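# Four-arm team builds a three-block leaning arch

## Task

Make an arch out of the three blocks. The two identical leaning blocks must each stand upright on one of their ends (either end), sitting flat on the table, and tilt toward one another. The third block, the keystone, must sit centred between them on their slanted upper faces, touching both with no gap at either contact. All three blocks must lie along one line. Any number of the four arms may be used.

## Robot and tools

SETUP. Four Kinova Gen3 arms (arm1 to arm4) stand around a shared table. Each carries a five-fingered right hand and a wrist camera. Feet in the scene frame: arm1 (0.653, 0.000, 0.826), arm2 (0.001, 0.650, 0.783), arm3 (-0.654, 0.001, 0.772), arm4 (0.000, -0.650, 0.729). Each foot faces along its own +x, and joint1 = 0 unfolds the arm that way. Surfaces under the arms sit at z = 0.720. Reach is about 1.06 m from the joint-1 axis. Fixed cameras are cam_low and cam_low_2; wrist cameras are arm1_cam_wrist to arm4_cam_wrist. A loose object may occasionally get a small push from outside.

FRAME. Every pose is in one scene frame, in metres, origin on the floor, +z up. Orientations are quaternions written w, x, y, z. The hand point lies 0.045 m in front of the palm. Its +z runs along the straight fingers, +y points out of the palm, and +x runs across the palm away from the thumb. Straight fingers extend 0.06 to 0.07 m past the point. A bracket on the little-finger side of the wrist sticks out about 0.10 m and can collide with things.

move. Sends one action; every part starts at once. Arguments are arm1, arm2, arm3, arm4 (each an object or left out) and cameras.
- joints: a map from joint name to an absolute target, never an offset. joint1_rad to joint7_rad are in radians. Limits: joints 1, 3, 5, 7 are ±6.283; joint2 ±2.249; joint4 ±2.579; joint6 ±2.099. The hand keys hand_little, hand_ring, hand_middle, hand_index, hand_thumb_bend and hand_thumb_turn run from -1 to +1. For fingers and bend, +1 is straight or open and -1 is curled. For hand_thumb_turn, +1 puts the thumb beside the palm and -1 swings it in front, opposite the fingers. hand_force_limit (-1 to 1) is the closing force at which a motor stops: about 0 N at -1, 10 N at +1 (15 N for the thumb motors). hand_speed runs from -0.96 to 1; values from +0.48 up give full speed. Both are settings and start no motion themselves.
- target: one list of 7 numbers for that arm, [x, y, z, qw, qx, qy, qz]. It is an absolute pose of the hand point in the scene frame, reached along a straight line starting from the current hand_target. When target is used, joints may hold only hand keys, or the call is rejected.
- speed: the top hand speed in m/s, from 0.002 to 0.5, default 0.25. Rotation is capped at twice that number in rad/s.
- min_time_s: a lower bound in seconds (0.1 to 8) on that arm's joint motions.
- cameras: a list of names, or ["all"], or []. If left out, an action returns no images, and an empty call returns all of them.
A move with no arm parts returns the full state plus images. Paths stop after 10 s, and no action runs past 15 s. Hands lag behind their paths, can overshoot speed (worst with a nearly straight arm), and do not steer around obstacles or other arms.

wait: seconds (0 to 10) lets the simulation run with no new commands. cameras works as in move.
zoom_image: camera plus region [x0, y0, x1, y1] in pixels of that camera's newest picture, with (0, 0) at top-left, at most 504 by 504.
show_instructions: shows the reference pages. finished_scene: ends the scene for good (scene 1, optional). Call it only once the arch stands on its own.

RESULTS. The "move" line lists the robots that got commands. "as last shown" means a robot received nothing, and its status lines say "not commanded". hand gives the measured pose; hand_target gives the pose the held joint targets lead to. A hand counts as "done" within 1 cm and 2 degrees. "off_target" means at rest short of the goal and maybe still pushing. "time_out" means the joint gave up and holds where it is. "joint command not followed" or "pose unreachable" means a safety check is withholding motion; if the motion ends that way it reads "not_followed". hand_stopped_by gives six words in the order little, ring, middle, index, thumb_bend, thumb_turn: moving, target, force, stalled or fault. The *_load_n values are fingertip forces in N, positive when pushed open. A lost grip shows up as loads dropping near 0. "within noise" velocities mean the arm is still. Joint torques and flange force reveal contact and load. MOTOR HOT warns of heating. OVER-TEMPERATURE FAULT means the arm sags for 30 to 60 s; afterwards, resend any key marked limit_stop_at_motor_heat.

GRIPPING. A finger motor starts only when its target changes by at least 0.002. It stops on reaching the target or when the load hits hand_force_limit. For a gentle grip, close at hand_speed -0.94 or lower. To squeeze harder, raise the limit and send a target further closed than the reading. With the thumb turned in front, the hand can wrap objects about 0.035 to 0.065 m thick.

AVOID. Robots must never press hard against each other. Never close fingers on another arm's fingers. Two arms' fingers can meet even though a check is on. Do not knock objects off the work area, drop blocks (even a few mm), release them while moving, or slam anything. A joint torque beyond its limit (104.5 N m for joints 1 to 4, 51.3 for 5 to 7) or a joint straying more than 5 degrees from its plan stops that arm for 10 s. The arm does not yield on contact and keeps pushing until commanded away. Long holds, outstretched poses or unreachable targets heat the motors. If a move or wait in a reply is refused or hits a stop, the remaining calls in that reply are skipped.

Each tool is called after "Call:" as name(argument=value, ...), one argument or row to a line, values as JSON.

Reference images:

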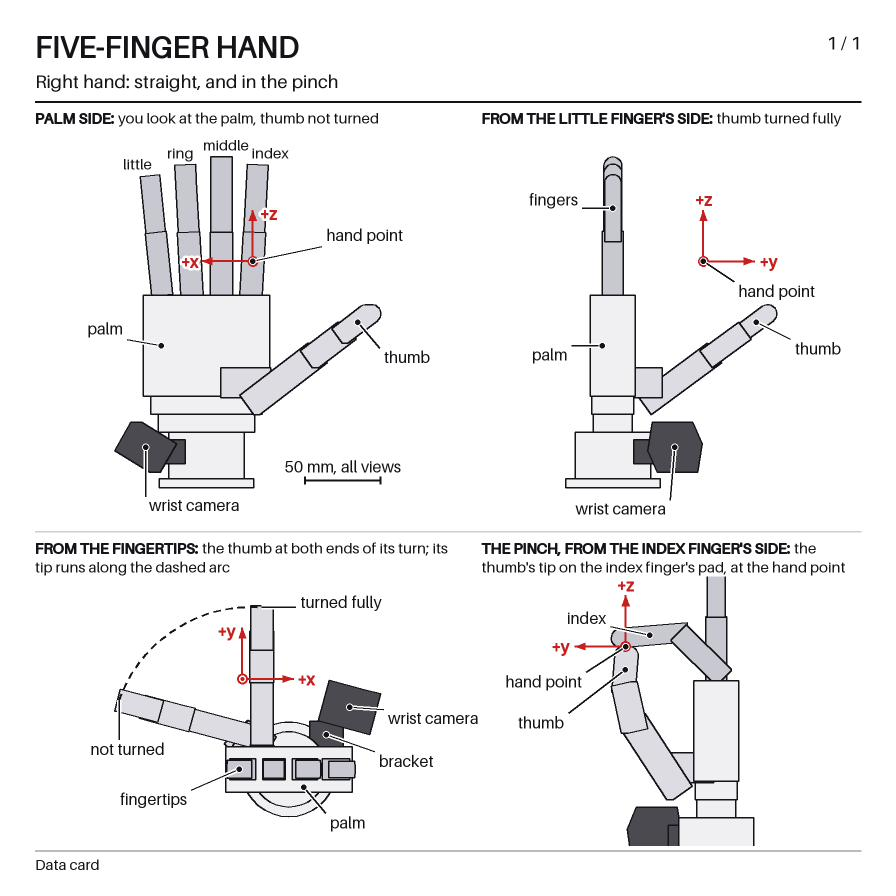

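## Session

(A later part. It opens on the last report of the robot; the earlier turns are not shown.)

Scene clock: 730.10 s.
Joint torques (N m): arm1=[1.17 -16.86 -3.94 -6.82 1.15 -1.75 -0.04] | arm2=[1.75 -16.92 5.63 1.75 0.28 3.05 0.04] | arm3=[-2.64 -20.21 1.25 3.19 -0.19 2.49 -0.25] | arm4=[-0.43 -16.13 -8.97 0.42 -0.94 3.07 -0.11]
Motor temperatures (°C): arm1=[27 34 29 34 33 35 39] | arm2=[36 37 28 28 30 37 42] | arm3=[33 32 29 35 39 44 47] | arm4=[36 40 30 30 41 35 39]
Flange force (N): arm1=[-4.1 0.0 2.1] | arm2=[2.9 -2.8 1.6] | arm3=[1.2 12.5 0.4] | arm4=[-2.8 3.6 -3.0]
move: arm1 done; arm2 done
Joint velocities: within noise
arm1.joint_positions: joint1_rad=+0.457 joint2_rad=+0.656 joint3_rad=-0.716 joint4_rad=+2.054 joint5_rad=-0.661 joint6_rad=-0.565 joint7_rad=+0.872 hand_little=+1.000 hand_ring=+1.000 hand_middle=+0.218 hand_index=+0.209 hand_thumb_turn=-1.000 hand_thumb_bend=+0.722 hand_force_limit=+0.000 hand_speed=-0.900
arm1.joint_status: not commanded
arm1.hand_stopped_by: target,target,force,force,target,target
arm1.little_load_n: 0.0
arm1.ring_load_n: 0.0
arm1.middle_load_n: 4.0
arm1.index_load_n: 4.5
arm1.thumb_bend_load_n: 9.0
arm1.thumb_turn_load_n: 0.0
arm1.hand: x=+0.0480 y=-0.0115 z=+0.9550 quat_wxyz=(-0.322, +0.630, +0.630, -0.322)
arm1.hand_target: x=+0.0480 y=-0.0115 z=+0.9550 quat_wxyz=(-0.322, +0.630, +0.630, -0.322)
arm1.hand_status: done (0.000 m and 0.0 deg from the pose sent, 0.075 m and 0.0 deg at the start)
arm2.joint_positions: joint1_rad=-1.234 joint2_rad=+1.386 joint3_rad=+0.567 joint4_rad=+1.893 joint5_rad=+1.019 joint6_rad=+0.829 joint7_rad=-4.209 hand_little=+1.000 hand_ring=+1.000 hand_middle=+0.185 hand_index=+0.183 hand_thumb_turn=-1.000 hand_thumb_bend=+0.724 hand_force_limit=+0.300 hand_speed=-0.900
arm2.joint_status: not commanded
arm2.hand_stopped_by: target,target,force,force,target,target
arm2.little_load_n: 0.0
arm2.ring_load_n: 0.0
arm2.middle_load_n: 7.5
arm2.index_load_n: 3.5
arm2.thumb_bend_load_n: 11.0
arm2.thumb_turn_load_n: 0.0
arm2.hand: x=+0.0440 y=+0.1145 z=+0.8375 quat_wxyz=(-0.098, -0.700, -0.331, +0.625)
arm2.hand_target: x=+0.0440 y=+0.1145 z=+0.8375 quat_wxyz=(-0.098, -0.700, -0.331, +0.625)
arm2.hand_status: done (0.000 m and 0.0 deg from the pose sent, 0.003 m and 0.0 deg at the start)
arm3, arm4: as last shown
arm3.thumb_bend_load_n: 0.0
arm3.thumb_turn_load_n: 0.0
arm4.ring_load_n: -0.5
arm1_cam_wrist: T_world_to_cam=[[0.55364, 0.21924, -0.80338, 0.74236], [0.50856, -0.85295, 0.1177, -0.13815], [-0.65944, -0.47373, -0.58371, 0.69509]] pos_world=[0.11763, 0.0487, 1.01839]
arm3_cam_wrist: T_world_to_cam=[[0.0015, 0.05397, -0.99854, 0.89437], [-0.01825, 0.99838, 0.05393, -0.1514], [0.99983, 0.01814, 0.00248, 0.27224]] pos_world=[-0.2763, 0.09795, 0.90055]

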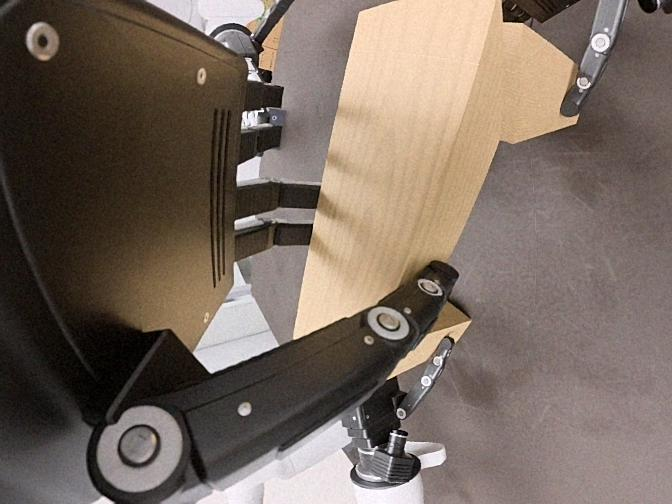

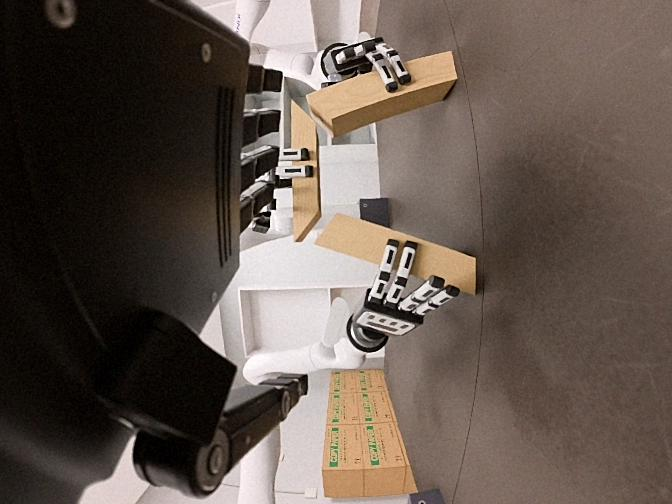

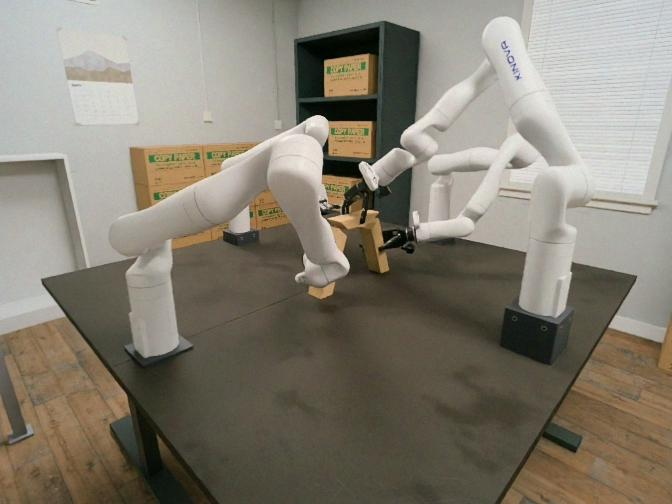

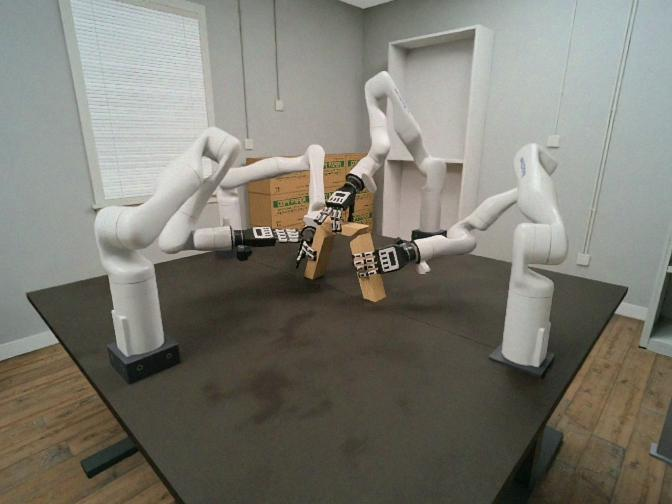

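Call:
move(
  arm2={"target": [0.044, 0.111, 0.8372, -0.0978, -0.7003, -0.3313, 0.6246], "speed": 0.02},
  arm4={"target": [0.047, -0.1213, 0.8073, 0.6246, -0.3313, -0.7003, -0.0978], "speed": 0.02},
  arm1={"target": [0.048, -0.0115, 0.939, 0.3216, -0.6297, -0.6297, 0.3216], "speed": 0.04},
  cameras=["arm1_cam_wrist", "arm3_cam_wrist"],
)

Call:
zoom_image(
  camera="arm3_cam_wrist",
  region=[280, 80, 350, 160],
)

Call:
zoom_image(
  camera="arm3_cam_wrist",
  region=[280, 190, 350, 270],
)

Call:
zoom_image(
  camera="arm1_cam_wrist",
  region=[460, 0, 600, 160],
)

Scene clock: 770.43 s.
Joint torques (N m): arm1=[1.2 -17.16 -4.16 -6.38 1.2 -1.81 -0.07] | arm2=[1.65 -16.9 5.26 1.31 0.36 2.7 0.04] | arm3=[-2.57 -20.25 1.24 3.26 -0.23 2.49 -0.3] | arm4=[-0.27 -16.33 -8.96 -0.03 -1 2.91 -0.04]
Motor temperatures (°C): arm1=[27 34 29 34 33 36 39] | arm2=[36 37 28 28 31 37 42] | arm3=[33 32 28 35 39 43 47] | arm4=[36 41 30 30 41 35 39]
Flange force (N): arm1=[-4.0 0.2 2.2] | arm2=[2.1 -3.5 1.3] | arm3=[0.8 12.8 0.6] | arm4=[-2.8 3.0 -3.0]
move: arm1 done; arm2 done; arm4 done
Joint velocities: within noise
arm1.joint_positions: joint1_rad=+0.460 joint2_rad=+0.701 joint3_rad=-0.724 joint4_rad=+2.064 joint5_rad=-0.622 joint6_rad=-0.611 joint7_rad=+0.854 hand_little=+1.000 hand_ring=+1.000 hand_middle=+0.218 hand_index=+0.209 hand_thumb_turn=-1.000 hand_thumb_bend=+0.722 hand_force_limit=+0.000 hand_speed=-0.900
arm1.joint_status: not commanded
arm1.hand_stopped_by: target,target,force,force,target,target
arm1.little_load_n: 0.0
arm1.ring_load_n: 0.0
arm1.middle_load_n: 4.0
arm1.index_load_n: 4.5
arm1.thumb_bend_load_n: 9.5
arm1.thumb_turn_load_n: 0.0
arm1.hand: x=+0.0480 y=-0.0115 z=+0.9390 quat_wxyz=(-0.322, +0.630, +0.630, -0.322)
arm1.hand_target: x=+0.0480 y=-0.0115 z=+0.9390 quat_wxyz=(-0.322, +0.630, +0.630, -0.322)
arm1.hand_status: done (0.000 m and 0.0 deg from the pose sent, 0.016 m and 0.0 deg at the start)
arm2.joint_positions: joint1_rad=-1.228 joint2_rad=+1.388 joint3_rad=+0.569 joint4_rad=+1.884 joint5_rad=+1.020 joint6_rad=+0.830 joint7_rad=-4.203 hand_little=+1.000 hand_ring=+1.000 hand_middle=+0.185 hand_index=+0.183 hand_thumb_turn=-1.000 hand_thumb_bend=+0.724 hand_force_limit=+0.300 hand_speed=-0.900
arm2.joint_status: not commanded
arm2.hand_stopped_by: target,target,force,force,target,target
arm2.little_load_n: 0.0
arm2.ring_load_n: 0.0
arm2.middle_load_n: 7.5
arm2.index_load_n: 3.5
arm2.thumb_bend_load_n: 10.5
arm2.thumb_turn_load_n: 0.0
arm2.hand: x=+0.0440 y=+0.1110 z=+0.8372 quat_wxyz=(-0.098, -0.700, -0.331, +0.625)
arm2.hand_target: x=+0.0440 y=+0.1110 z=+0.8372 quat_wxyz=(-0.098, -0.700, -0.331, +0.625)
arm2.hand_status: done (0.000 m and 0.0 deg from the pose sent, 0.004 m and 0.0 deg at the start)
arm3: as last shown
arm4.joint_positions: joint1_rad=+1.179 joint2_rad=+1.178 joint3_rad=-0.729 joint4_rad=+1.921 joint5_rad=-1.091 joint6_rad=+0.803 joint7_rad=+4.026 hand_little=+1.000 hand_ring=+1.000 hand_middle=+0.212 hand_index=+0.211 hand_thumb_turn=-1.000 hand_thumb_bend=+0.723 hand_force_limit=+0.300 hand_speed=-0.900
arm4.joint_status: not commanded
arm4.hand_stopped_by: target,target,force,force,target,target
arm4.little_load_n: 0.0
arm4.ring_load_n: 0.0
arm4.middle_load_n: 5.5
arm4.index_load_n: 6.0
arm4.thumb_bend_load_n: 9.5
arm4.thumb_turn_load_n: 0.0
arm4.hand: x=+0.0470 y=-0.1213 z=+0.8073 quat_wxyz=(-0.625, +0.331, +0.700, +0.098)
arm4.hand_target: x=+0.0470 y=-0.1213 z=+0.8073 quat_wxyz=(-0.625, +0.331, +0.700, +0.098)
arm4.hand_status: done (0.000 m and 0.0 deg from the pose sent, 0.004 m and 0.0 deg at the start)
arm1_cam_wrist: T_world_to_cam=[[0.55368, 0.21917, -0.80337, 0.72949], [0.50851, -0.85296, 0.11777, -0.13633], [-0.65944, -0.47373, -0.58371, 0.68575]] pos_world=[0.11763, 0.0487, 1.00239]
arm3_cam_wrist: T_world_to_cam=[[0.0015, 0.05397, -0.99854, 0.89437], [-0.01825, 0.99838, 0.05393, -0.1514], [0.99983, 0.01814, 0.00248, 0.27224]] pos_world=[-0.2763, 0.09795, 0.90055]

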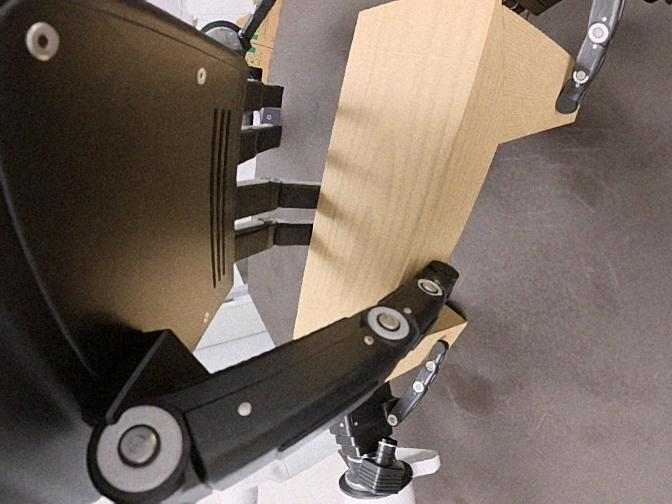

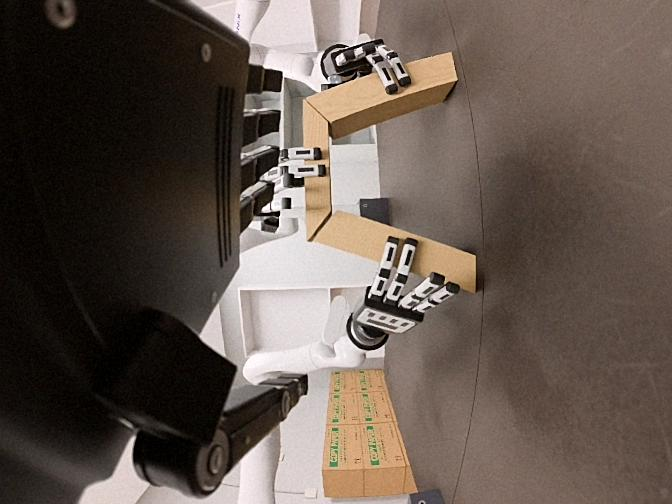

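Scaled by 6.300 from the camera's image (finer frame: 960x720).

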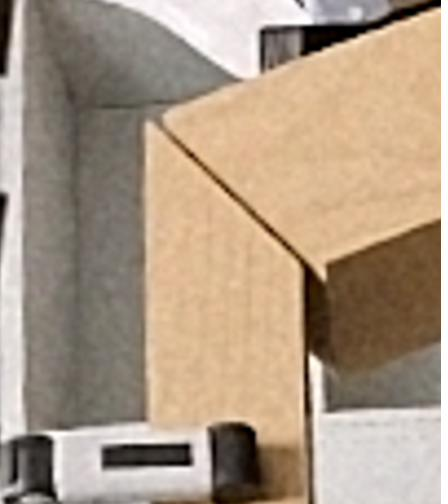

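Scaled by 6.300 from the camera's image (finer frame: 960x720).

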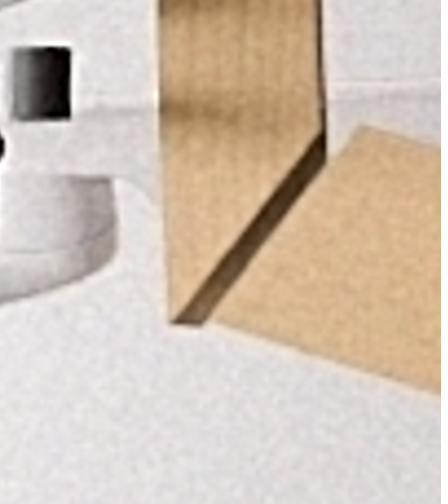

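Scaled by 3.150 from the camera's image (finer frame: 960x720).

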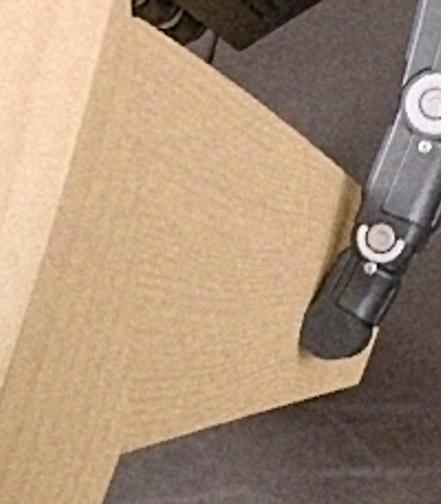

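Call:
move(
  arm1={"target": [0.048, -0.0105, 0.935, 0.3216, -0.6297, -0.6297, 0.3216], "speed": 0.02},
  cameras=["arm3_cam_wrist"],
)

Call:
zoom_image(
  camera="arm3_cam_wrist",
  region=[280, 80, 350, 160],
)

Call:
zoom_image(
  camera="arm3_cam_wrist",
  region=[280, 190, 350, 270],
)

Scene clock: 780.80 s.
Joint torques (N m): arm1=[1.01 -17.03 -4.23 -6.04 1.23 -1.74 -0.02] | arm2=[1.6 -16.88 5.27 1.32 0.44 2.72 0.06] | arm3=[-2.63 -20.31 1.25 3.21 -0.24 2.49 -0.28] | arm4=[-0.23 -16.35 -9.01 -0.21 -1.07 2.92 -0.02]
Motor temperatures (°C): arm1=[27 34 29 34 33 36 39] | arm2=[36 36 28 28 31 37 42] | arm3=[33 32 28 35 39 43 47] | arm4=[36 40 30 30 41 35 39]
Flange force (N): arm1=[-3.6 -0.2 2.1] | arm2=[2.1 -3.4 1.3] | arm3=[1.2 12.9 0.6] | arm4=[-2.9 2.7 -3.1]
move: arm1 done
Joint velocities: within noise
arm1.joint_positions: joint1_rad=+0.463 joint2_rad=+0.712 joint3_rad=-0.726 joint4_rad=+2.066 joint5_rad=-0.611 joint6_rad=-0.621 joint7_rad=+0.850 hand_little=+1.000 hand_ring=+1.000 hand_middle=+0.218 hand_index=+0.209 hand_thumb_turn=-1.000 hand_thumb_bend=+0.722 hand_force_limit=+0.000 hand_speed=-0.900
arm1.joint_status: not commanded
arm1.hand_stopped_by: target,target,force,force,target,target
arm1.little_load_n: 0.0
arm1.ring_load_n: 0.0
arm1.middle_load_n: 4.0
arm1.index_load_n: 4.5
arm1.thumb_bend_load_n: 9.5
arm1.thumb_turn_load_n: 0.0
arm1.hand: x=+0.0480 y=-0.0105 z=+0.9350 quat_wxyz=(-0.322, +0.630, +0.630, -0.322)
arm1.hand_target: x=+0.0480 y=-0.0105 z=+0.9350 quat_wxyz=(-0.322, +0.630, +0.630, -0.322)
arm1.hand_status: done (0.000 m and 0.0 deg from the pose sent, 0.004 m and 0.0 deg at the start)
arm2, arm3, arm4: as last shown
arm3.ring_load_n: -0.5
arm3.thumb_turn_load_n: -0.5
arm4.thumb_turn_load_n: -0.5
arm3_cam_wrist: T_world_to_cam=[[0.0015, 0.05397, -0.99854, 0.89437], [-0.01825, 0.99838, 0.05393, -0.1514], [0.99983, 0.01814, 0.00248, 0.27224]] pos_world=[-0.2763, 0.09795, 0.90055]

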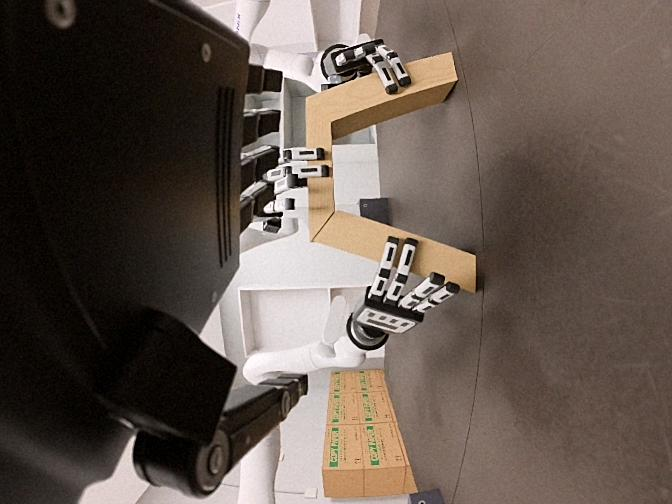

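Scaled by 6.300 from the camera's image (finer frame: 960x720).

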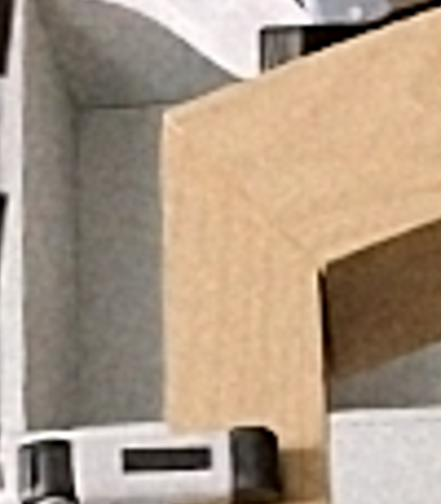

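Scaled by 6.300 from the camera's image (finer frame: 960x720).

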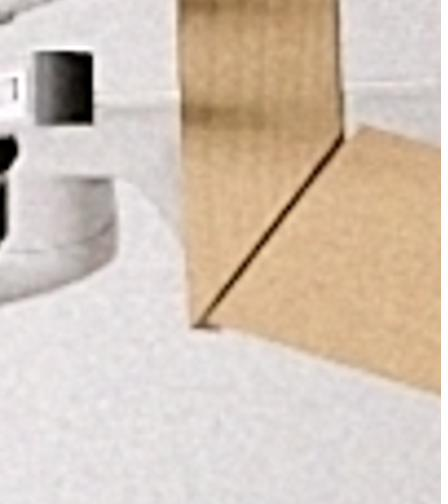

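Call:
move(
  arm1={"target": [0.048, -0.0093, 0.9345, 0.3216, -0.6297, -0.6297, 0.3216], "speed": 0.02},
  cameras=["arm3_cam_wrist"],
)

Call:
zoom_image(
  camera="arm3_cam_wrist",
  region=[280, 80, 350, 160],
)

Call:
zoom_image(
  camera="arm3_cam_wrist",
  region=[280, 190, 350, 270],
)

Scene clock: 788.57 s.
Joint torques (N m): arm1=[1.16 -17.21 -4.27 -6.3 1.21 -1.84 -0.05] | arm2=[1.66 -16.9 5.29 1.29 0.41 2.73 0.05] | arm3=[-2.64 -20.23 1.19 3.26 -0.23 2.49 -0.28] | arm4=[-0.25 -16.27 -8.94 -0.04 -1.02 2.91 -0.05]
Motor temperatures (°C): arm1=[27 34 29 34 33 36 39] | arm2=[36 36 28 28 31 37 42] | arm3=[33 32 28 35 39 43 47] | arm4=[36 40 30 30 41 35 39]
Flange force (N): arm1=[-3.9 0.2 2.1] | arm2=[2.2 -3.6 1.2] | arm3=[1.0 12.8 0.8] | arm4=[-2.7 3.0 -3.0]
move: arm1 done
Joint velocities: within noise
arm1.joint_positions: joint1_rad=+0.466 joint2_rad=+0.714 joint3_rad=-0.727 joint4_rad=+2.066 joint5_rad=-0.607 joint6_rad=-0.620 joint7_rad=+0.850 hand_little=+1.000 hand_ring=+1.000 hand_middle=+0.218 hand_index=+0.209 hand_thumb_turn=-1.000 hand_thumb_bend=+0.722 hand_force_limit=+0.000 hand_speed=-0.900
arm1.joint_status: not commanded
arm1.hand_stopped_by: target,target,force,force,target,target
arm1.little_load_n: 0.0
arm1.ring_load_n: 0.0
arm1.middle_load_n: 4.0
arm1.index_load_n: 4.5
arm1.thumb_bend_load_n: 9.5
arm1.thumb_turn_load_n: 0.0
arm1.hand: x=+0.0480 y=-0.0093 z=+0.9345 quat_wxyz=(-0.322, +0.630, +0.630, -0.322)
arm1.hand_target: x=+0.0480 y=-0.0093 z=+0.9345 quat_wxyz=(-0.322, +0.630, +0.630, -0.322)
arm1.hand_status: done (0.000 m and 0.0 deg from the pose sent, 0.001 m and 0.0 deg at the start)
arm2, arm3, arm4: as last shown
arm3.ring_load_n: 0.0
arm3.thumb_turn_load_n: 0.0
arm4.little_load_n: -0.5
arm4.thumb_bend_load_n: 10.0
arm4.thumb_turn_load_n: 0.0
arm3_cam_wrist: T_world_to_cam=[[0.0015, 0.05397, -0.99854, 0.89437], [-0.01825, 0.99838, 0.05393, -0.1514], [0.99983, 0.01814, 0.00248, 0.27224]] pos_world=[-0.2763, 0.09795, 0.90055]

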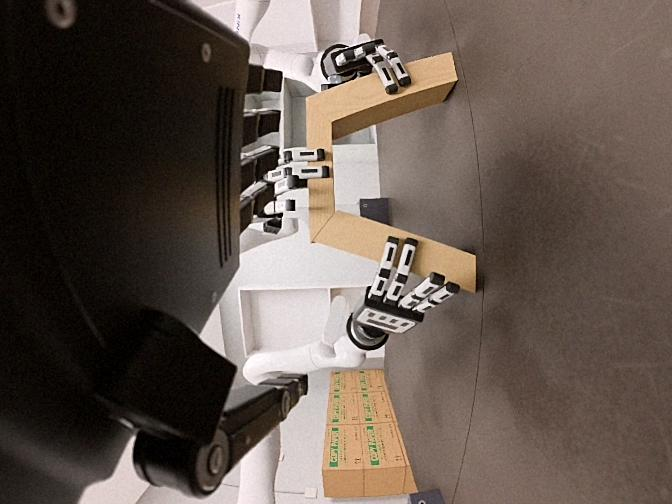

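Scaled by 6.300 from the camera's image (finer frame: 960x720).

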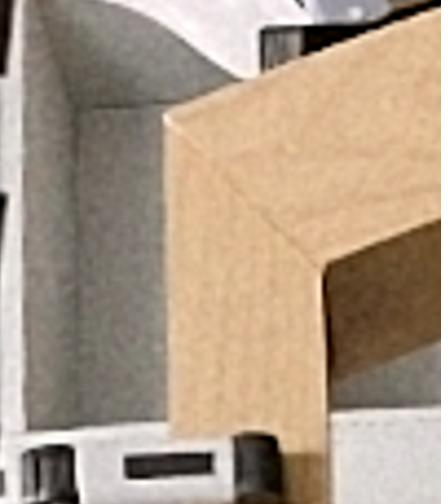

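Scaled by 6.300 from the camera's image (finer frame: 960x720).

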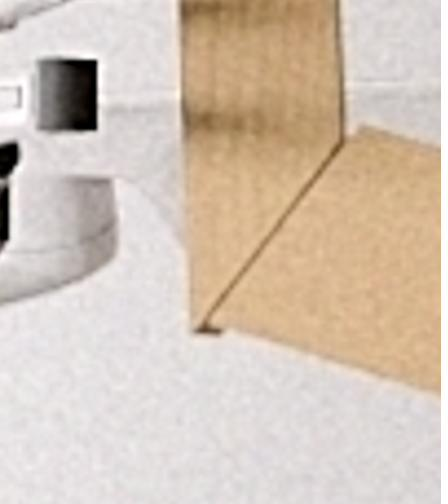

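Call:
move(
  arm1={"target": [0.048, -0.0088, 0.9335, 0.3216, -0.6297, -0.6297, 0.3216], "speed": 0.01},
  cameras=["arm3_cam_wrist"],
)

Call:
zoom_image(
  camera="arm3_cam_wrist",
  region=[280, 80, 350, 160],
)

Call:
zoom_image(
  camera="arm3_cam_wrist",
  region=[280, 190, 350, 270],
)

Call:
zoom_image(
  camera="arm3_cam_wrist",
  region=[420, 40, 490, 110],
)

Call:
zoom_image(
  camera="arm3_cam_wrist",
  region=[430, 240, 490, 310],
)

Scene clock: 818.27 s.
Joint torques (N m): arm1=[1.07 -16.78 -4.14 -5.9 1.18 -1.68 0] | arm2=[1.61 -16.93 5.35 1.13 0.45 2.73 0.04] | arm3=[-2.58 -20.26 1.24 3.23 -0.2 2.51 -0.26] | arm4=[-0.2 -16.4 -9.08 -0.32 -1.11 2.95 0]
Motor temperatures (°C): arm1=[27 34 29 34 33 35 39] | arm2=[36 36 28 28 31 37 42] | arm3=[33 33 28 35 39 43 47] | arm4=[36 40 29 30 41 35 39]
Flange force (N): arm1=[-3.7 -0.5 1.7] | arm2=[2.2 -4.0 1.2] | arm3=[1.1 12.8 0.4] | arm4=[-3.0 2.5 -3.1]
move: arm1 done
Joint velocities: within noise
arm1.joint_positions: joint1_rad=+0.468 joint2_rad=+0.717 joint3_rad=-0.727 joint4_rad=+2.067 joint5_rad=-0.603 joint6_rad=-0.622 joint7_rad=+0.849 hand_little=+1.000 hand_ring=+1.000 hand_middle=+0.218 hand_index=+0.209 hand_thumb_turn=-1.000 hand_thumb_bend=+0.722 hand_force_limit=+0.000 hand_speed=-0.900
arm1.joint_status: not commanded
arm1.hand_stopped_by: target,target,force,force,target,target
arm1.little_load_n: 0.0
arm1.ring_load_n: 0.0
arm1.middle_load_n: 4.5
arm1.index_load_n: 4.5
arm1.thumb_bend_load_n: 9.5
arm1.thumb_turn_load_n: -0.5
arm1.hand: x=+0.0480 y=-0.0088 z=+0.9335 quat_wxyz=(-0.322, +0.630, +0.630, -0.322)
arm1.hand_target: x=+0.0480 y=-0.0088 z=+0.9335 quat_wxyz=(-0.322, +0.630, +0.630, -0.322)
arm1.hand_status: done (0.000 m and 0.0 deg from the pose sent, 0.001 m and 0.0 deg at the start)
arm2, arm3, arm4: as last shown
arm2.index_load_n: 4.0
arm3.index_load_n: -0.5
arm3.thumb_turn_load_n: -0.5
arm4.little_load_n: 0.0
arm3_cam_wrist: T_world_to_cam=[[0.0015, 0.05397, -0.99854, 0.89437], [-0.01825, 0.99838, 0.05393, -0.1514], [0.99983, 0.01814, 0.00248, 0.27224]] pos_world=[-0.2763, 0.09795, 0.90055]

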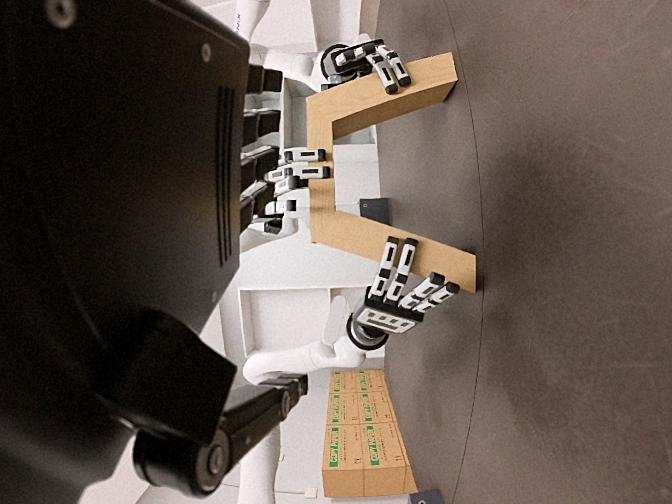

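Scaled by 6.300 from the camera's image (finer frame: 960x720).

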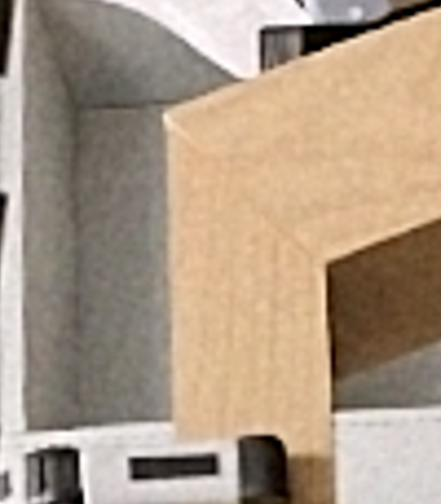

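Scaled by 6.300 from the camera's image (finer frame: 960x720).

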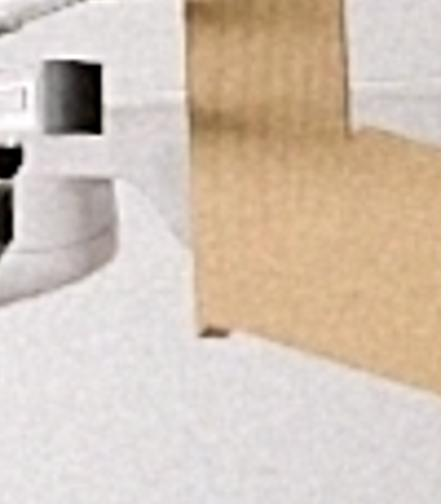

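Scaled by 7.200 from the camera's image (finer frame: 960x720).

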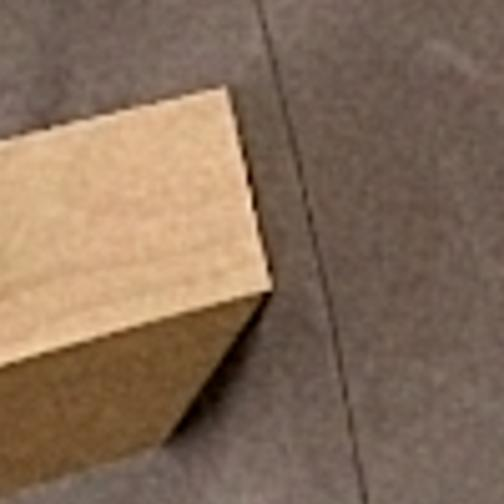

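Scaled by 7.200 from the camera's image (finer frame: 960x720).

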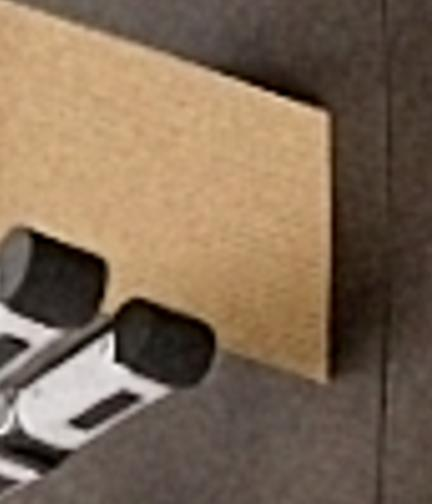

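Call:
move(
  arm1={"target": [0.048, -0.0088, 0.933, 0.3216, -0.6297, -0.6297, 0.3216], "speed": 0.01},
)

Call:
move(
  arm1={"joints": {"hand_index": 0.232, "hand_middle": 0.24, "hand_speed": -0.94}},
  cameras=["arm3_cam_wrist"],
)

Call:
zoom_image(
  camera="arm3_cam_wrist",
  region=[280, 80, 350, 260],
)

Scene clock: 856.83 s.
Joint torques (N m): arm1=[1.19 -15.27 -3.45 -4.87 0.85 -1.23 0.09] | arm2=[1.44 -17.19 5.68 0.69 0.67 2.82 0.05] | arm3=[-2.63 -20.23 1.27 3.28 -0.21 2.46 -0.24] | arm4=[-0.07 -16.63 -9.33 -0.78 -1.34 2.96 0.01]
Motor temperatures (°C): arm1=[27 34 29 34 33 35 39] | arm2=[36 35 28 28 31 37 42] | arm3=[33 33 28 35 38 43 47] | arm4=[36 40 29 30 41 35 39]
Flange force (N): arm1=[-3.9 -2.5 0.1] | arm2=[2.9 -5.1 1.2] | arm3=[1.1 12.8 0.4] | arm4=[-3.8 1.8 -3.3]
move: arm1 done
Joint velocities: within noise
arm1.joint_positions: joint1_rad=+0.468 joint2_rad=+0.718 joint3_rad=-0.727 joint4_rad=+2.067 joint5_rad=-0.602 joint6_rad=-0.624 joint7_rad=+0.848 hand_little=+1.000 hand_ring=+1.000 hand_middle=+0.218 hand_index=+0.209 hand_thumb_turn=-1.000 hand_thumb_bend=+0.722 hand_force_limit=+0.000 hand_speed=-0.900
arm1.joint_status: not commanded
arm1.hand_stopped_by: target,target,force,force,target,target
arm1.little_load_n: 0.0
arm1.ring_load_n: 0.0
arm1.middle_load_n: 4.0
arm1.index_load_n: 4.5
arm1.thumb_bend_load_n: 9.5
arm1.thumb_turn_load_n: 0.0
arm1.hand: x=+0.0480 y=-0.0088 z=+0.9330 quat_wxyz=(-0.322, +0.630, +0.630, -0.322)
arm1.hand_target: x=+0.0480 y=-0.0088 z=+0.9330 quat_wxyz=(-0.322, +0.630, +0.630, -0.322)
arm1.hand_status: done (0.000 m and 0.0 deg from the pose sent, 0.001 m and 0.0 deg at the start)
arm2, arm3, arm4: as last shown
arm2.index_load_n: 3.5
arm2.thumb_bend_load_n: 10.0
arm3.index_load_n: 0.0
arm3.thumb_turn_load_n: 0.0
arm4.middle_load_n: 6.0
arm4.thumb_bend_load_n: 9.5
pictures: none

Scene clock: 857.47 s.
Joint torques (N m): arm1=[1.2 -16.16 -3.84 -5.57 1.05 -1.56 0] | arm2=[1.64 -16.9 5.45 1.07 0.49 2.77 0.05] | arm3=[-2.62 -20.28 1.23 3.24 -0.24 2.52 -0.25] | arm4=[0.04 -16.63 -9.27 -0.62 -1.3 3.02 -0.04]
Motor temperatures (°C): arm1=[27 34 29 34 33 35 39] | arm2=[36 35 28 28 31 37 42] | arm3=[33 33 28 35 38 43 47] | arm4=[36 40 29 30 41 35 39]
Flange force (N): arm1=[-4.0 -1.4 0.8] | arm2=[2.2 -4.3 1.0] | arm3=[1.1 12.9 0.7] | arm4=[-3.8 2.2 -2.8]
move: arm1 done
Joint velocities: within noise
arm1.joint_positions: joint1_rad=+0.468 joint2_rad=+0.718 joint3_rad=-0.727 joint4_rad=+2.067 joint5_rad=-0.602 joint6_rad=-0.624 joint7_rad=+0.848 hand_little=+1.000 hand_ring=+1.000 hand_middle=+0.240 hand_index=+0.232 hand_thumb_turn=-1.000 hand_thumb_bend=+0.720 hand_force_limit=+0.000 hand_speed=-0.940
arm1.joint_status: all done
arm1.hand_stopped_by: target,target,target,target,target,target
arm1.little_load_n: -0.5
arm1.ring_load_n: 0.0
arm1.middle_load_n: 0.0
arm1.index_load_n: 0.5
arm1.thumb_bend_load_n: 1.0
arm1.thumb_turn_load_n: 0.0
arm1.hand: x=+0.0480 y=-0.0088 z=+0.9330 quat_wxyz=(-0.322, +0.630, +0.630, -0.322)
arm1.hand_target: x=+0.0480 y=-0.0088 z=+0.9330 quat_wxyz=(-0.322, +0.630, +0.630, -0.322)
arm1.hand_status: not commanded
arm2, arm3, arm4: as last shown
arm3_cam_wrist: T_world_to_cam=[[0.0015, 0.05397, -0.99854, 0.89437], [-0.01825, 0.99838, 0.05393, -0.1514], [0.99983, 0.01814, 0.00248, 0.27224]] pos_world=[-0.2763, 0.09795, 0.90055]

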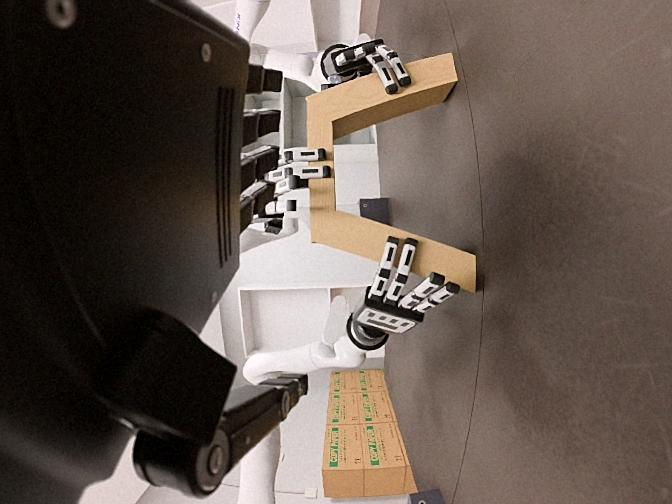

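Scaled by 2.800 from the camera's image (finer frame: 960x720).

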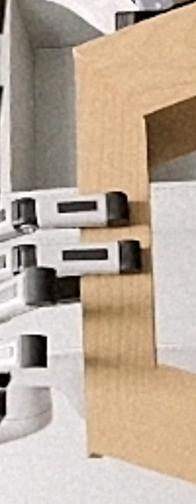

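Call:
move(
  arm1={"joints": {"hand_index": 0.45, "hand_middle": 0.45, "hand_thumb_bend": 0.9, "hand_speed": -0.94}},
  cameras=["arm3_cam_wrist", "arm1_cam_wrist"],
)

Call:
zoom_image(
  camera="arm3_cam_wrist",
  region=[280, 80, 350, 160],
)

Call:
zoom_image(
  camera="arm3_cam_wrist",
  region=[280, 190, 350, 270],
)

Scene clock: 865.47 s.
Joint torques (N m): arm1=[1.19 -16.04 -3.77 -5.42 1.08 -1.52 -0.01] | arm2=[1.74 -16.91 5.55 1.07 0.52 2.75 0.04] | arm3=[-2.58 -20.19 1.22 3.23 -0.23 2.48 -0.26] | arm4=[-0.27 -16.46 -9.21 -0.42 -1.24 2.95 -0.07]
Motor temperatures (°C): arm1=[27 34 29 34 33 35 39] | arm2=[36 35 28 28 31 37 42] | arm3=[33 33 28 35 38 43 47] | arm4=[36 40 29 30 41 35 39]
Flange force (N): arm1=[-4.0 -1.9 0.9] | arm2=[2.4 -4.2 0.7] | arm3=[1.0 12.6 0.6] | arm4=[-3.5 2.3 -3.4]
move: arm1 done
Joint velocities: within noise
arm1.joint_positions: joint1_rad=+0.468 joint2_rad=+0.718 joint3_rad=-0.727 joint4_rad=+2.067 joint5_rad=-0.602 joint6_rad=-0.624 joint7_rad=+0.848 hand_little=+1.000 hand_ring=+1.000 hand_middle=+0.450 hand_index=+0.450 hand_thumb_turn=-1.000 hand_thumb_bend=+0.900 hand_force_limit=+0.000 hand_speed=-0.940
arm1.joint_status: all done
arm1.hand_stopped_by: target,target,target,target,target,target
arm1.little_load_n: 0.0
arm1.ring_load_n: 0.0
arm1.middle_load_n: 0.0
arm1.index_load_n: 0.0
arm1.thumb_bend_load_n: 0.0
arm1.thumb_turn_load_n: 0.0
arm1.hand: x=+0.0480 y=-0.0088 z=+0.9330 quat_wxyz=(-0.322, +0.630, +0.630, -0.322)
arm1.hand_target: x=+0.0480 y=-0.0088 z=+0.9330 quat_wxyz=(-0.322, +0.630, +0.630, -0.322)
arm1.hand_status: not commanded
arm2, arm4: as last shown
arm2.middle_load_n: 7.0
arm2.thumb_bend_load_n: 10.5
arm3.joint_positions: joint1_rad=-0.500 joint2_rad=+1.169 joint3_rad=-0.536 joint4_rad=+2.309 joint5_rad=+1.789 joint6_rad=+2.091 joint7_rad=-3.524 hand_little=+1.000 hand_ring=+1.000 hand_middle=+1.000 hand_index=+1.000 hand_thumb_turn=+1.000 hand_thumb_bend=+1.000 hand_force_limit=+0.000 hand_speed=-0.800
arm3.joint_status: not commanded
arm3.hand_stopped_by: target,target,target,target,target,target
arm3.little_load_n: 0.0
arm3.ring_load_n: 0.0
arm3.middle_load_n: 0.0
arm3.index_load_n: 0.0
arm3.thumb_bend_load_n: 0.0
arm3.thumb_turn_load_n: 0.0
arm3.hand: x=-0.1600 y=+0.1000 z=+0.8900 quat_wxyz=(-0.425, +0.283, -0.658, +0.553)
arm3.hand_target: x=-0.1600 y=+0.1000 z=+0.8900 quat_wxyz=(-0.425, +0.283, -0.658, +0.553)
arm3.hand_status: not commanded
arm4.middle_load_n: 5.5
arm4.index_load_n: 5.5
arm4.thumb_bend_load_n: 10.0
pictures: arm1_cam_wrist, arm3_cam_wrist
arm1_cam_wrist: T_world_to_cam=[[0.55364, 0.21924, -0.80338, 0.72409], [0.50856, -0.85295, 0.1177, -0.13326], [-0.65944, -0.47373, -0.58371, 0.68353]] pos_world=[0.11763, 0.0514, 0.99639]
arm3_cam_wrist: T_world_to_cam=[[0.0015, 0.05397, -0.99854, 0.89437], [-0.01825, 0.99838, 0.05393, -0.1514], [0.99983, 0.01814, 0.00248, 0.27224]] pos_world=[-0.2763, 0.09795, 0.90055]

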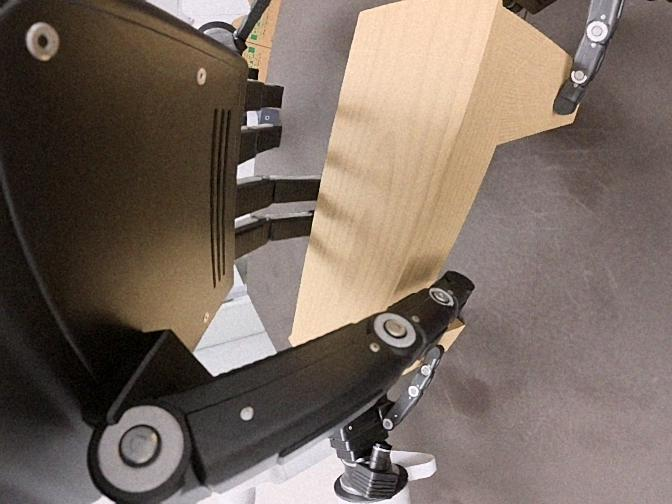

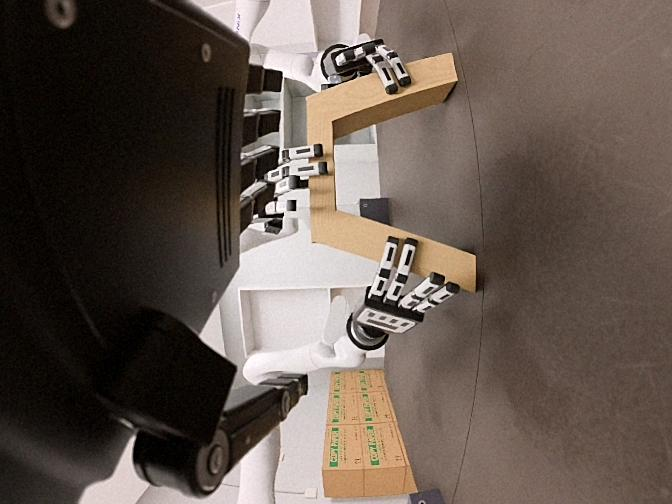

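Scaled by 6.300 from the camera's image (finer frame: 960x720).

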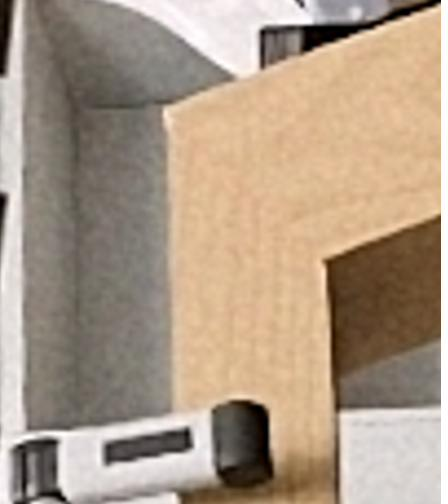

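Scaled by 6.300 from the camera's image (finer frame: 960x720).

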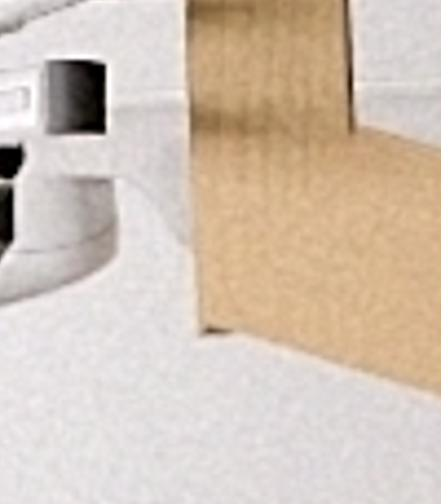

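Call:
move(
  arm1={"joints": {"hand_index": 0.75, "hand_middle": 0.75, "hand_thumb_bend": 1.0, "hand_speed": -0.9}},
)

Call:
move(
  arm1={"target": [0.048, -0.0088, 0.98, 0.3216, -0.6297, -0.6297, 0.3216], "speed": 0.04},
  cameras=["arm3_cam_wrist", "arm1_cam_wrist"],
)

Call:
zoom_image(
  camera="arm3_cam_wrist",
  region=[280, 80, 350, 160],
)

Call:
zoom_image(
  camera="arm3_cam_wrist",
  region=[280, 190, 350, 270],
)

Scene clock: 872.03 s.
Joint torques (N m): arm1=[1.17 -16.01 -3.75 -5.38 1.06 -1.52 -0.05] | arm2=[1.71 -16.95 5.57 1.09 0.56 2.77 0.06] | arm3=[-2.64 -20.23 1.27 3.23 -0.21 2.45 -0.27] | arm4=[-0.25 -16.4 -9.21 -0.4 -1.21 2.95 -0.05]
Motor temperatures (°C): arm1=[27 35 29 34 33 35 39] | arm2=[36 36 28 28 31 37 42] | arm3=[33 33 28 35 38 43 47] | arm4=[36 40 29 30 41 35 39]
Flange force (N): arm1=[-3.9 -2.0 0.9] | arm2=[2.6 -4.2 0.7] | arm3=[1.1 12.7 0.5] | arm4=[-3.3 2.3 -3.4]
move: arm1 done
Joint velocities: within noise
arm1.joint_positions: joint1_rad=+0.468 joint2_rad=+0.718 joint3_rad=-0.727 joint4_rad=+2.067 joint5_rad=-0.602 joint6_rad=-0.624 joint7_rad=+0.848 hand_little=+1.000 hand_ring=+1.000 hand_middle=+0.750 hand_index=+0.750 hand_thumb_turn=-1.000 hand_thumb_bend=+1.000 hand_force_limit=+0.000 hand_speed=-0.900
arm1.joint_status: all done
arm1.hand_stopped_by: target,target,target,target,target,target
arm1.little_load_n: -0.5
arm1.ring_load_n: -0.5
arm1.middle_load_n: 0.0
arm1.index_load_n: 0.0
arm1.thumb_bend_load_n: 0.0
arm1.thumb_turn_load_n: 0.0
arm1.hand: x=+0.0480 y=-0.0088 z=+0.9330 quat_wxyz=(-0.322, +0.630, +0.630, -0.322)
arm1.hand_target: x=+0.0480 y=-0.0088 z=+0.9330 quat_wxyz=(-0.322, +0.630, +0.630, -0.322)
arm1.hand_status: not commanded
arm2, arm3, arm4: as last shown
arm2.middle_load_n: 7.5
arm2.thumb_bend_load_n: 10.0
arm3.thumb_turn_load_n: -0.5
arm4.middle_load_n: 6.0
pictures: none

Scene clock: 873.70 s.
Joint torques (N m): arm1=[1.2 -15.24 -3.16 -6.52 0.83 -1.44 0.01] | arm2=[1.72 -16.95 5.53 1.09 0.53 2.73 0.05] | arm3=[-2.62 -20.22 1.26 3.2 -0.2 2.49 -0.28] | arm4=[-0.29 -16.41 -9.21 -0.4 -1.23 2.98 -0.05]
Motor temperatures (°C): arm1=[27 35 29 34 33 35 39] | arm2=[36 36 28 28 31 37 42] | arm3=[33 33 28 35 38 43 47] | arm4=[36 40 29 30 41 35 39]
Flange force (N): arm1=[-4.1 -2.8 0.9] | arm2=[2.5 -4.1 0.7] | arm3=[1.1 12.6 0.5] | arm4=[-3.4 2.2 -3.4]
move: arm1 done
Joint velocities: within noise
arm1.joint_positions: joint1_rad=+0.455 joint2_rad=+0.586 joint3_rad=-0.695 joint4_rad=+2.034 joint5_rad=-0.722 joint6_rad=-0.484 joint7_rad=+0.905 hand_little=+1.000 hand_ring=+1.000 hand_middle=+0.750 hand_index=+0.750 hand_thumb_turn=-1.000 hand_thumb_bend=+1.000 hand_force_limit=+0.000 hand_speed=-0.900
arm1.joint_status: not commanded
arm1.hand_stopped_by: target,target,target,target,target,target
arm1.little_load_n: 0.0
arm1.ring_load_n: 0.0
arm1.middle_load_n: 0.0
arm1.index_load_n: 0.0
arm1.thumb_bend_load_n: 0.0
arm1.thumb_turn_load_n: 0.0
arm1.hand: x=+0.0480 y=-0.0088 z=+0.9800 quat_wxyz=(-0.322, +0.630, +0.630, -0.322)
arm1.hand_target: x=+0.0480 y=-0.0088 z=+0.9800 quat_wxyz=(-0.322, +0.630, +0.630, -0.322)
arm1.hand_status: done (0.000 m and 0.0 deg from the pose sent, 0.047 m and 0.0 deg at the start)
arm2.joint_positions: joint1_rad=-1.228 joint2_rad=+1.388 joint3_rad=+0.569 joint4_rad=+1.884 joint5_rad=+1.020 joint6_rad=+0.830 joint7_rad=-4.203 hand_little=+1.000 hand_ring=+1.000 hand_middle=+0.185 hand_index=+0.183 hand_thumb_turn=-1.000 hand_thumb_bend=+0.724 hand_force_limit=+0.300 hand_speed=-0.900
arm2.joint_status: not commanded
arm2.hand_stopped_by: target,target,force,force,target,target
arm2.little_load_n: 0.0
arm2.ring_load_n: 0.0
arm2.middle_load_n: 7.0
arm2.index_load_n: 3.5
arm2.thumb_bend_load_n: 10.5
arm2.thumb_turn_load_n: 0.0
arm2.hand: x=+0.0440 y=+0.1110 z=+0.8372 quat_wxyz=(-0.098, -0.700, -0.331, +0.625)
arm2.hand_target: x=+0.0440 y=+0.1110 z=+0.8372 quat_wxyz=(-0.098, -0.700, -0.331, +0.625)
arm2.hand_status: not commanded
arm3: as last shown
arm4.joint_positions: joint1_rad=+1.179 joint2_rad=+1.178 joint3_rad=-0.729 joint4_rad=+1.921 joint5_rad=-1.091 joint6_rad=+0.803 joint7_rad=+4.026 hand_little=+1.000 hand_ring=+1.000 hand_middle=+0.212 hand_index=+0.211 hand_thumb_turn=-1.000 hand_thumb_bend=+0.723 hand_force_limit=+0.300 hand_speed=-0.900
arm4.joint_status: not commanded
arm4.hand_stopped_by: target,target,force,force,target,target
arm4.little_load_n: 0.0
arm4.ring_load_n: 0.0
arm4.middle_load_n: 6.0
arm4.index_load_n: 5.5
arm4.thumb_bend_load_n: 10.0
arm4.thumb_turn_load_n: 0.0
arm4.hand: x=+0.0470 y=-0.1213 z=+0.8073 quat_wxyz=(-0.625, +0.331, +0.700, +0.098)
arm4.hand_target: x=+0.0470 y=-0.1213 z=+0.8073 quat_wxyz=(-0.625, +0.331, +0.700, +0.098)
arm4.hand_status: not commanded
pictures: arm1_cam_wrist, arm3_cam_wrist
arm1_cam_wrist: T_world_to_cam=[[0.55364, 0.21924, -0.80338, 0.76185], [0.50856, -0.85295, 0.1177, -0.13879], [-0.65944, -0.47373, -0.58371, 0.71096]] pos_world=[0.11763, 0.0514, 1.04339]
arm3_cam_wrist: T_world_to_cam=[[0.0015, 0.05397, -0.99854, 0.89437], [-0.01825, 0.99838, 0.05393, -0.1514], [0.99983, 0.01814, 0.00248, 0.27224]] pos_world=[-0.2763, 0.09795, 0.90055]

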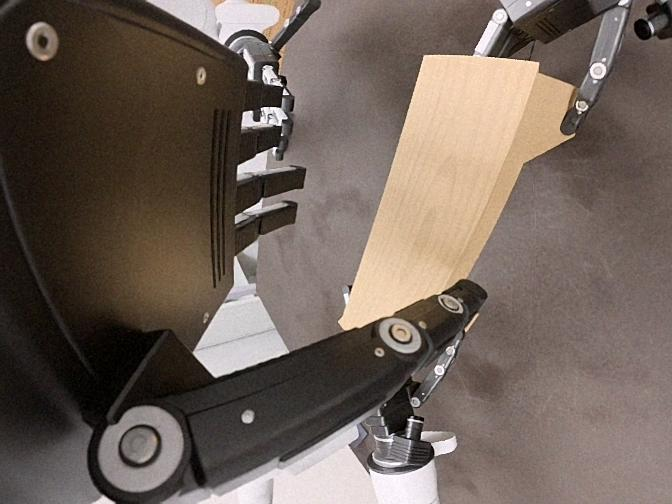

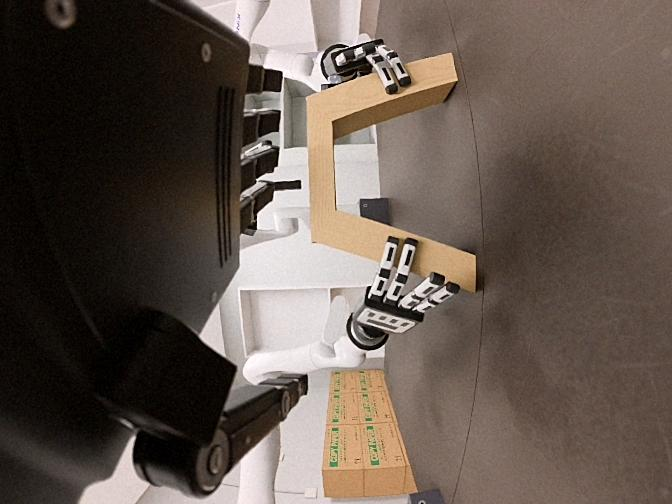

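Scaled by 6.300 from the camera's image (finer frame: 960x720).

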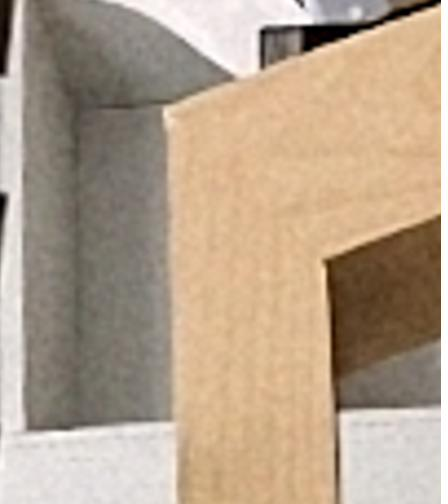

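Scaled by 6.300 from the camera's image (finer frame: 960x720).

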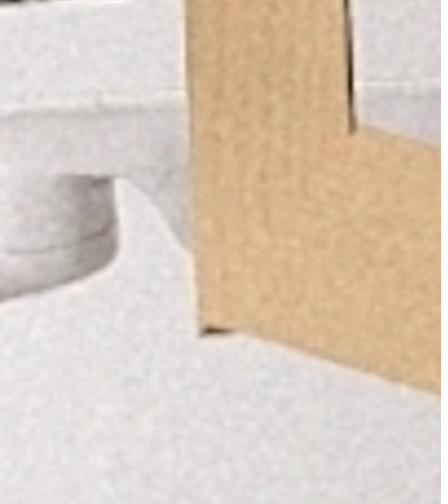

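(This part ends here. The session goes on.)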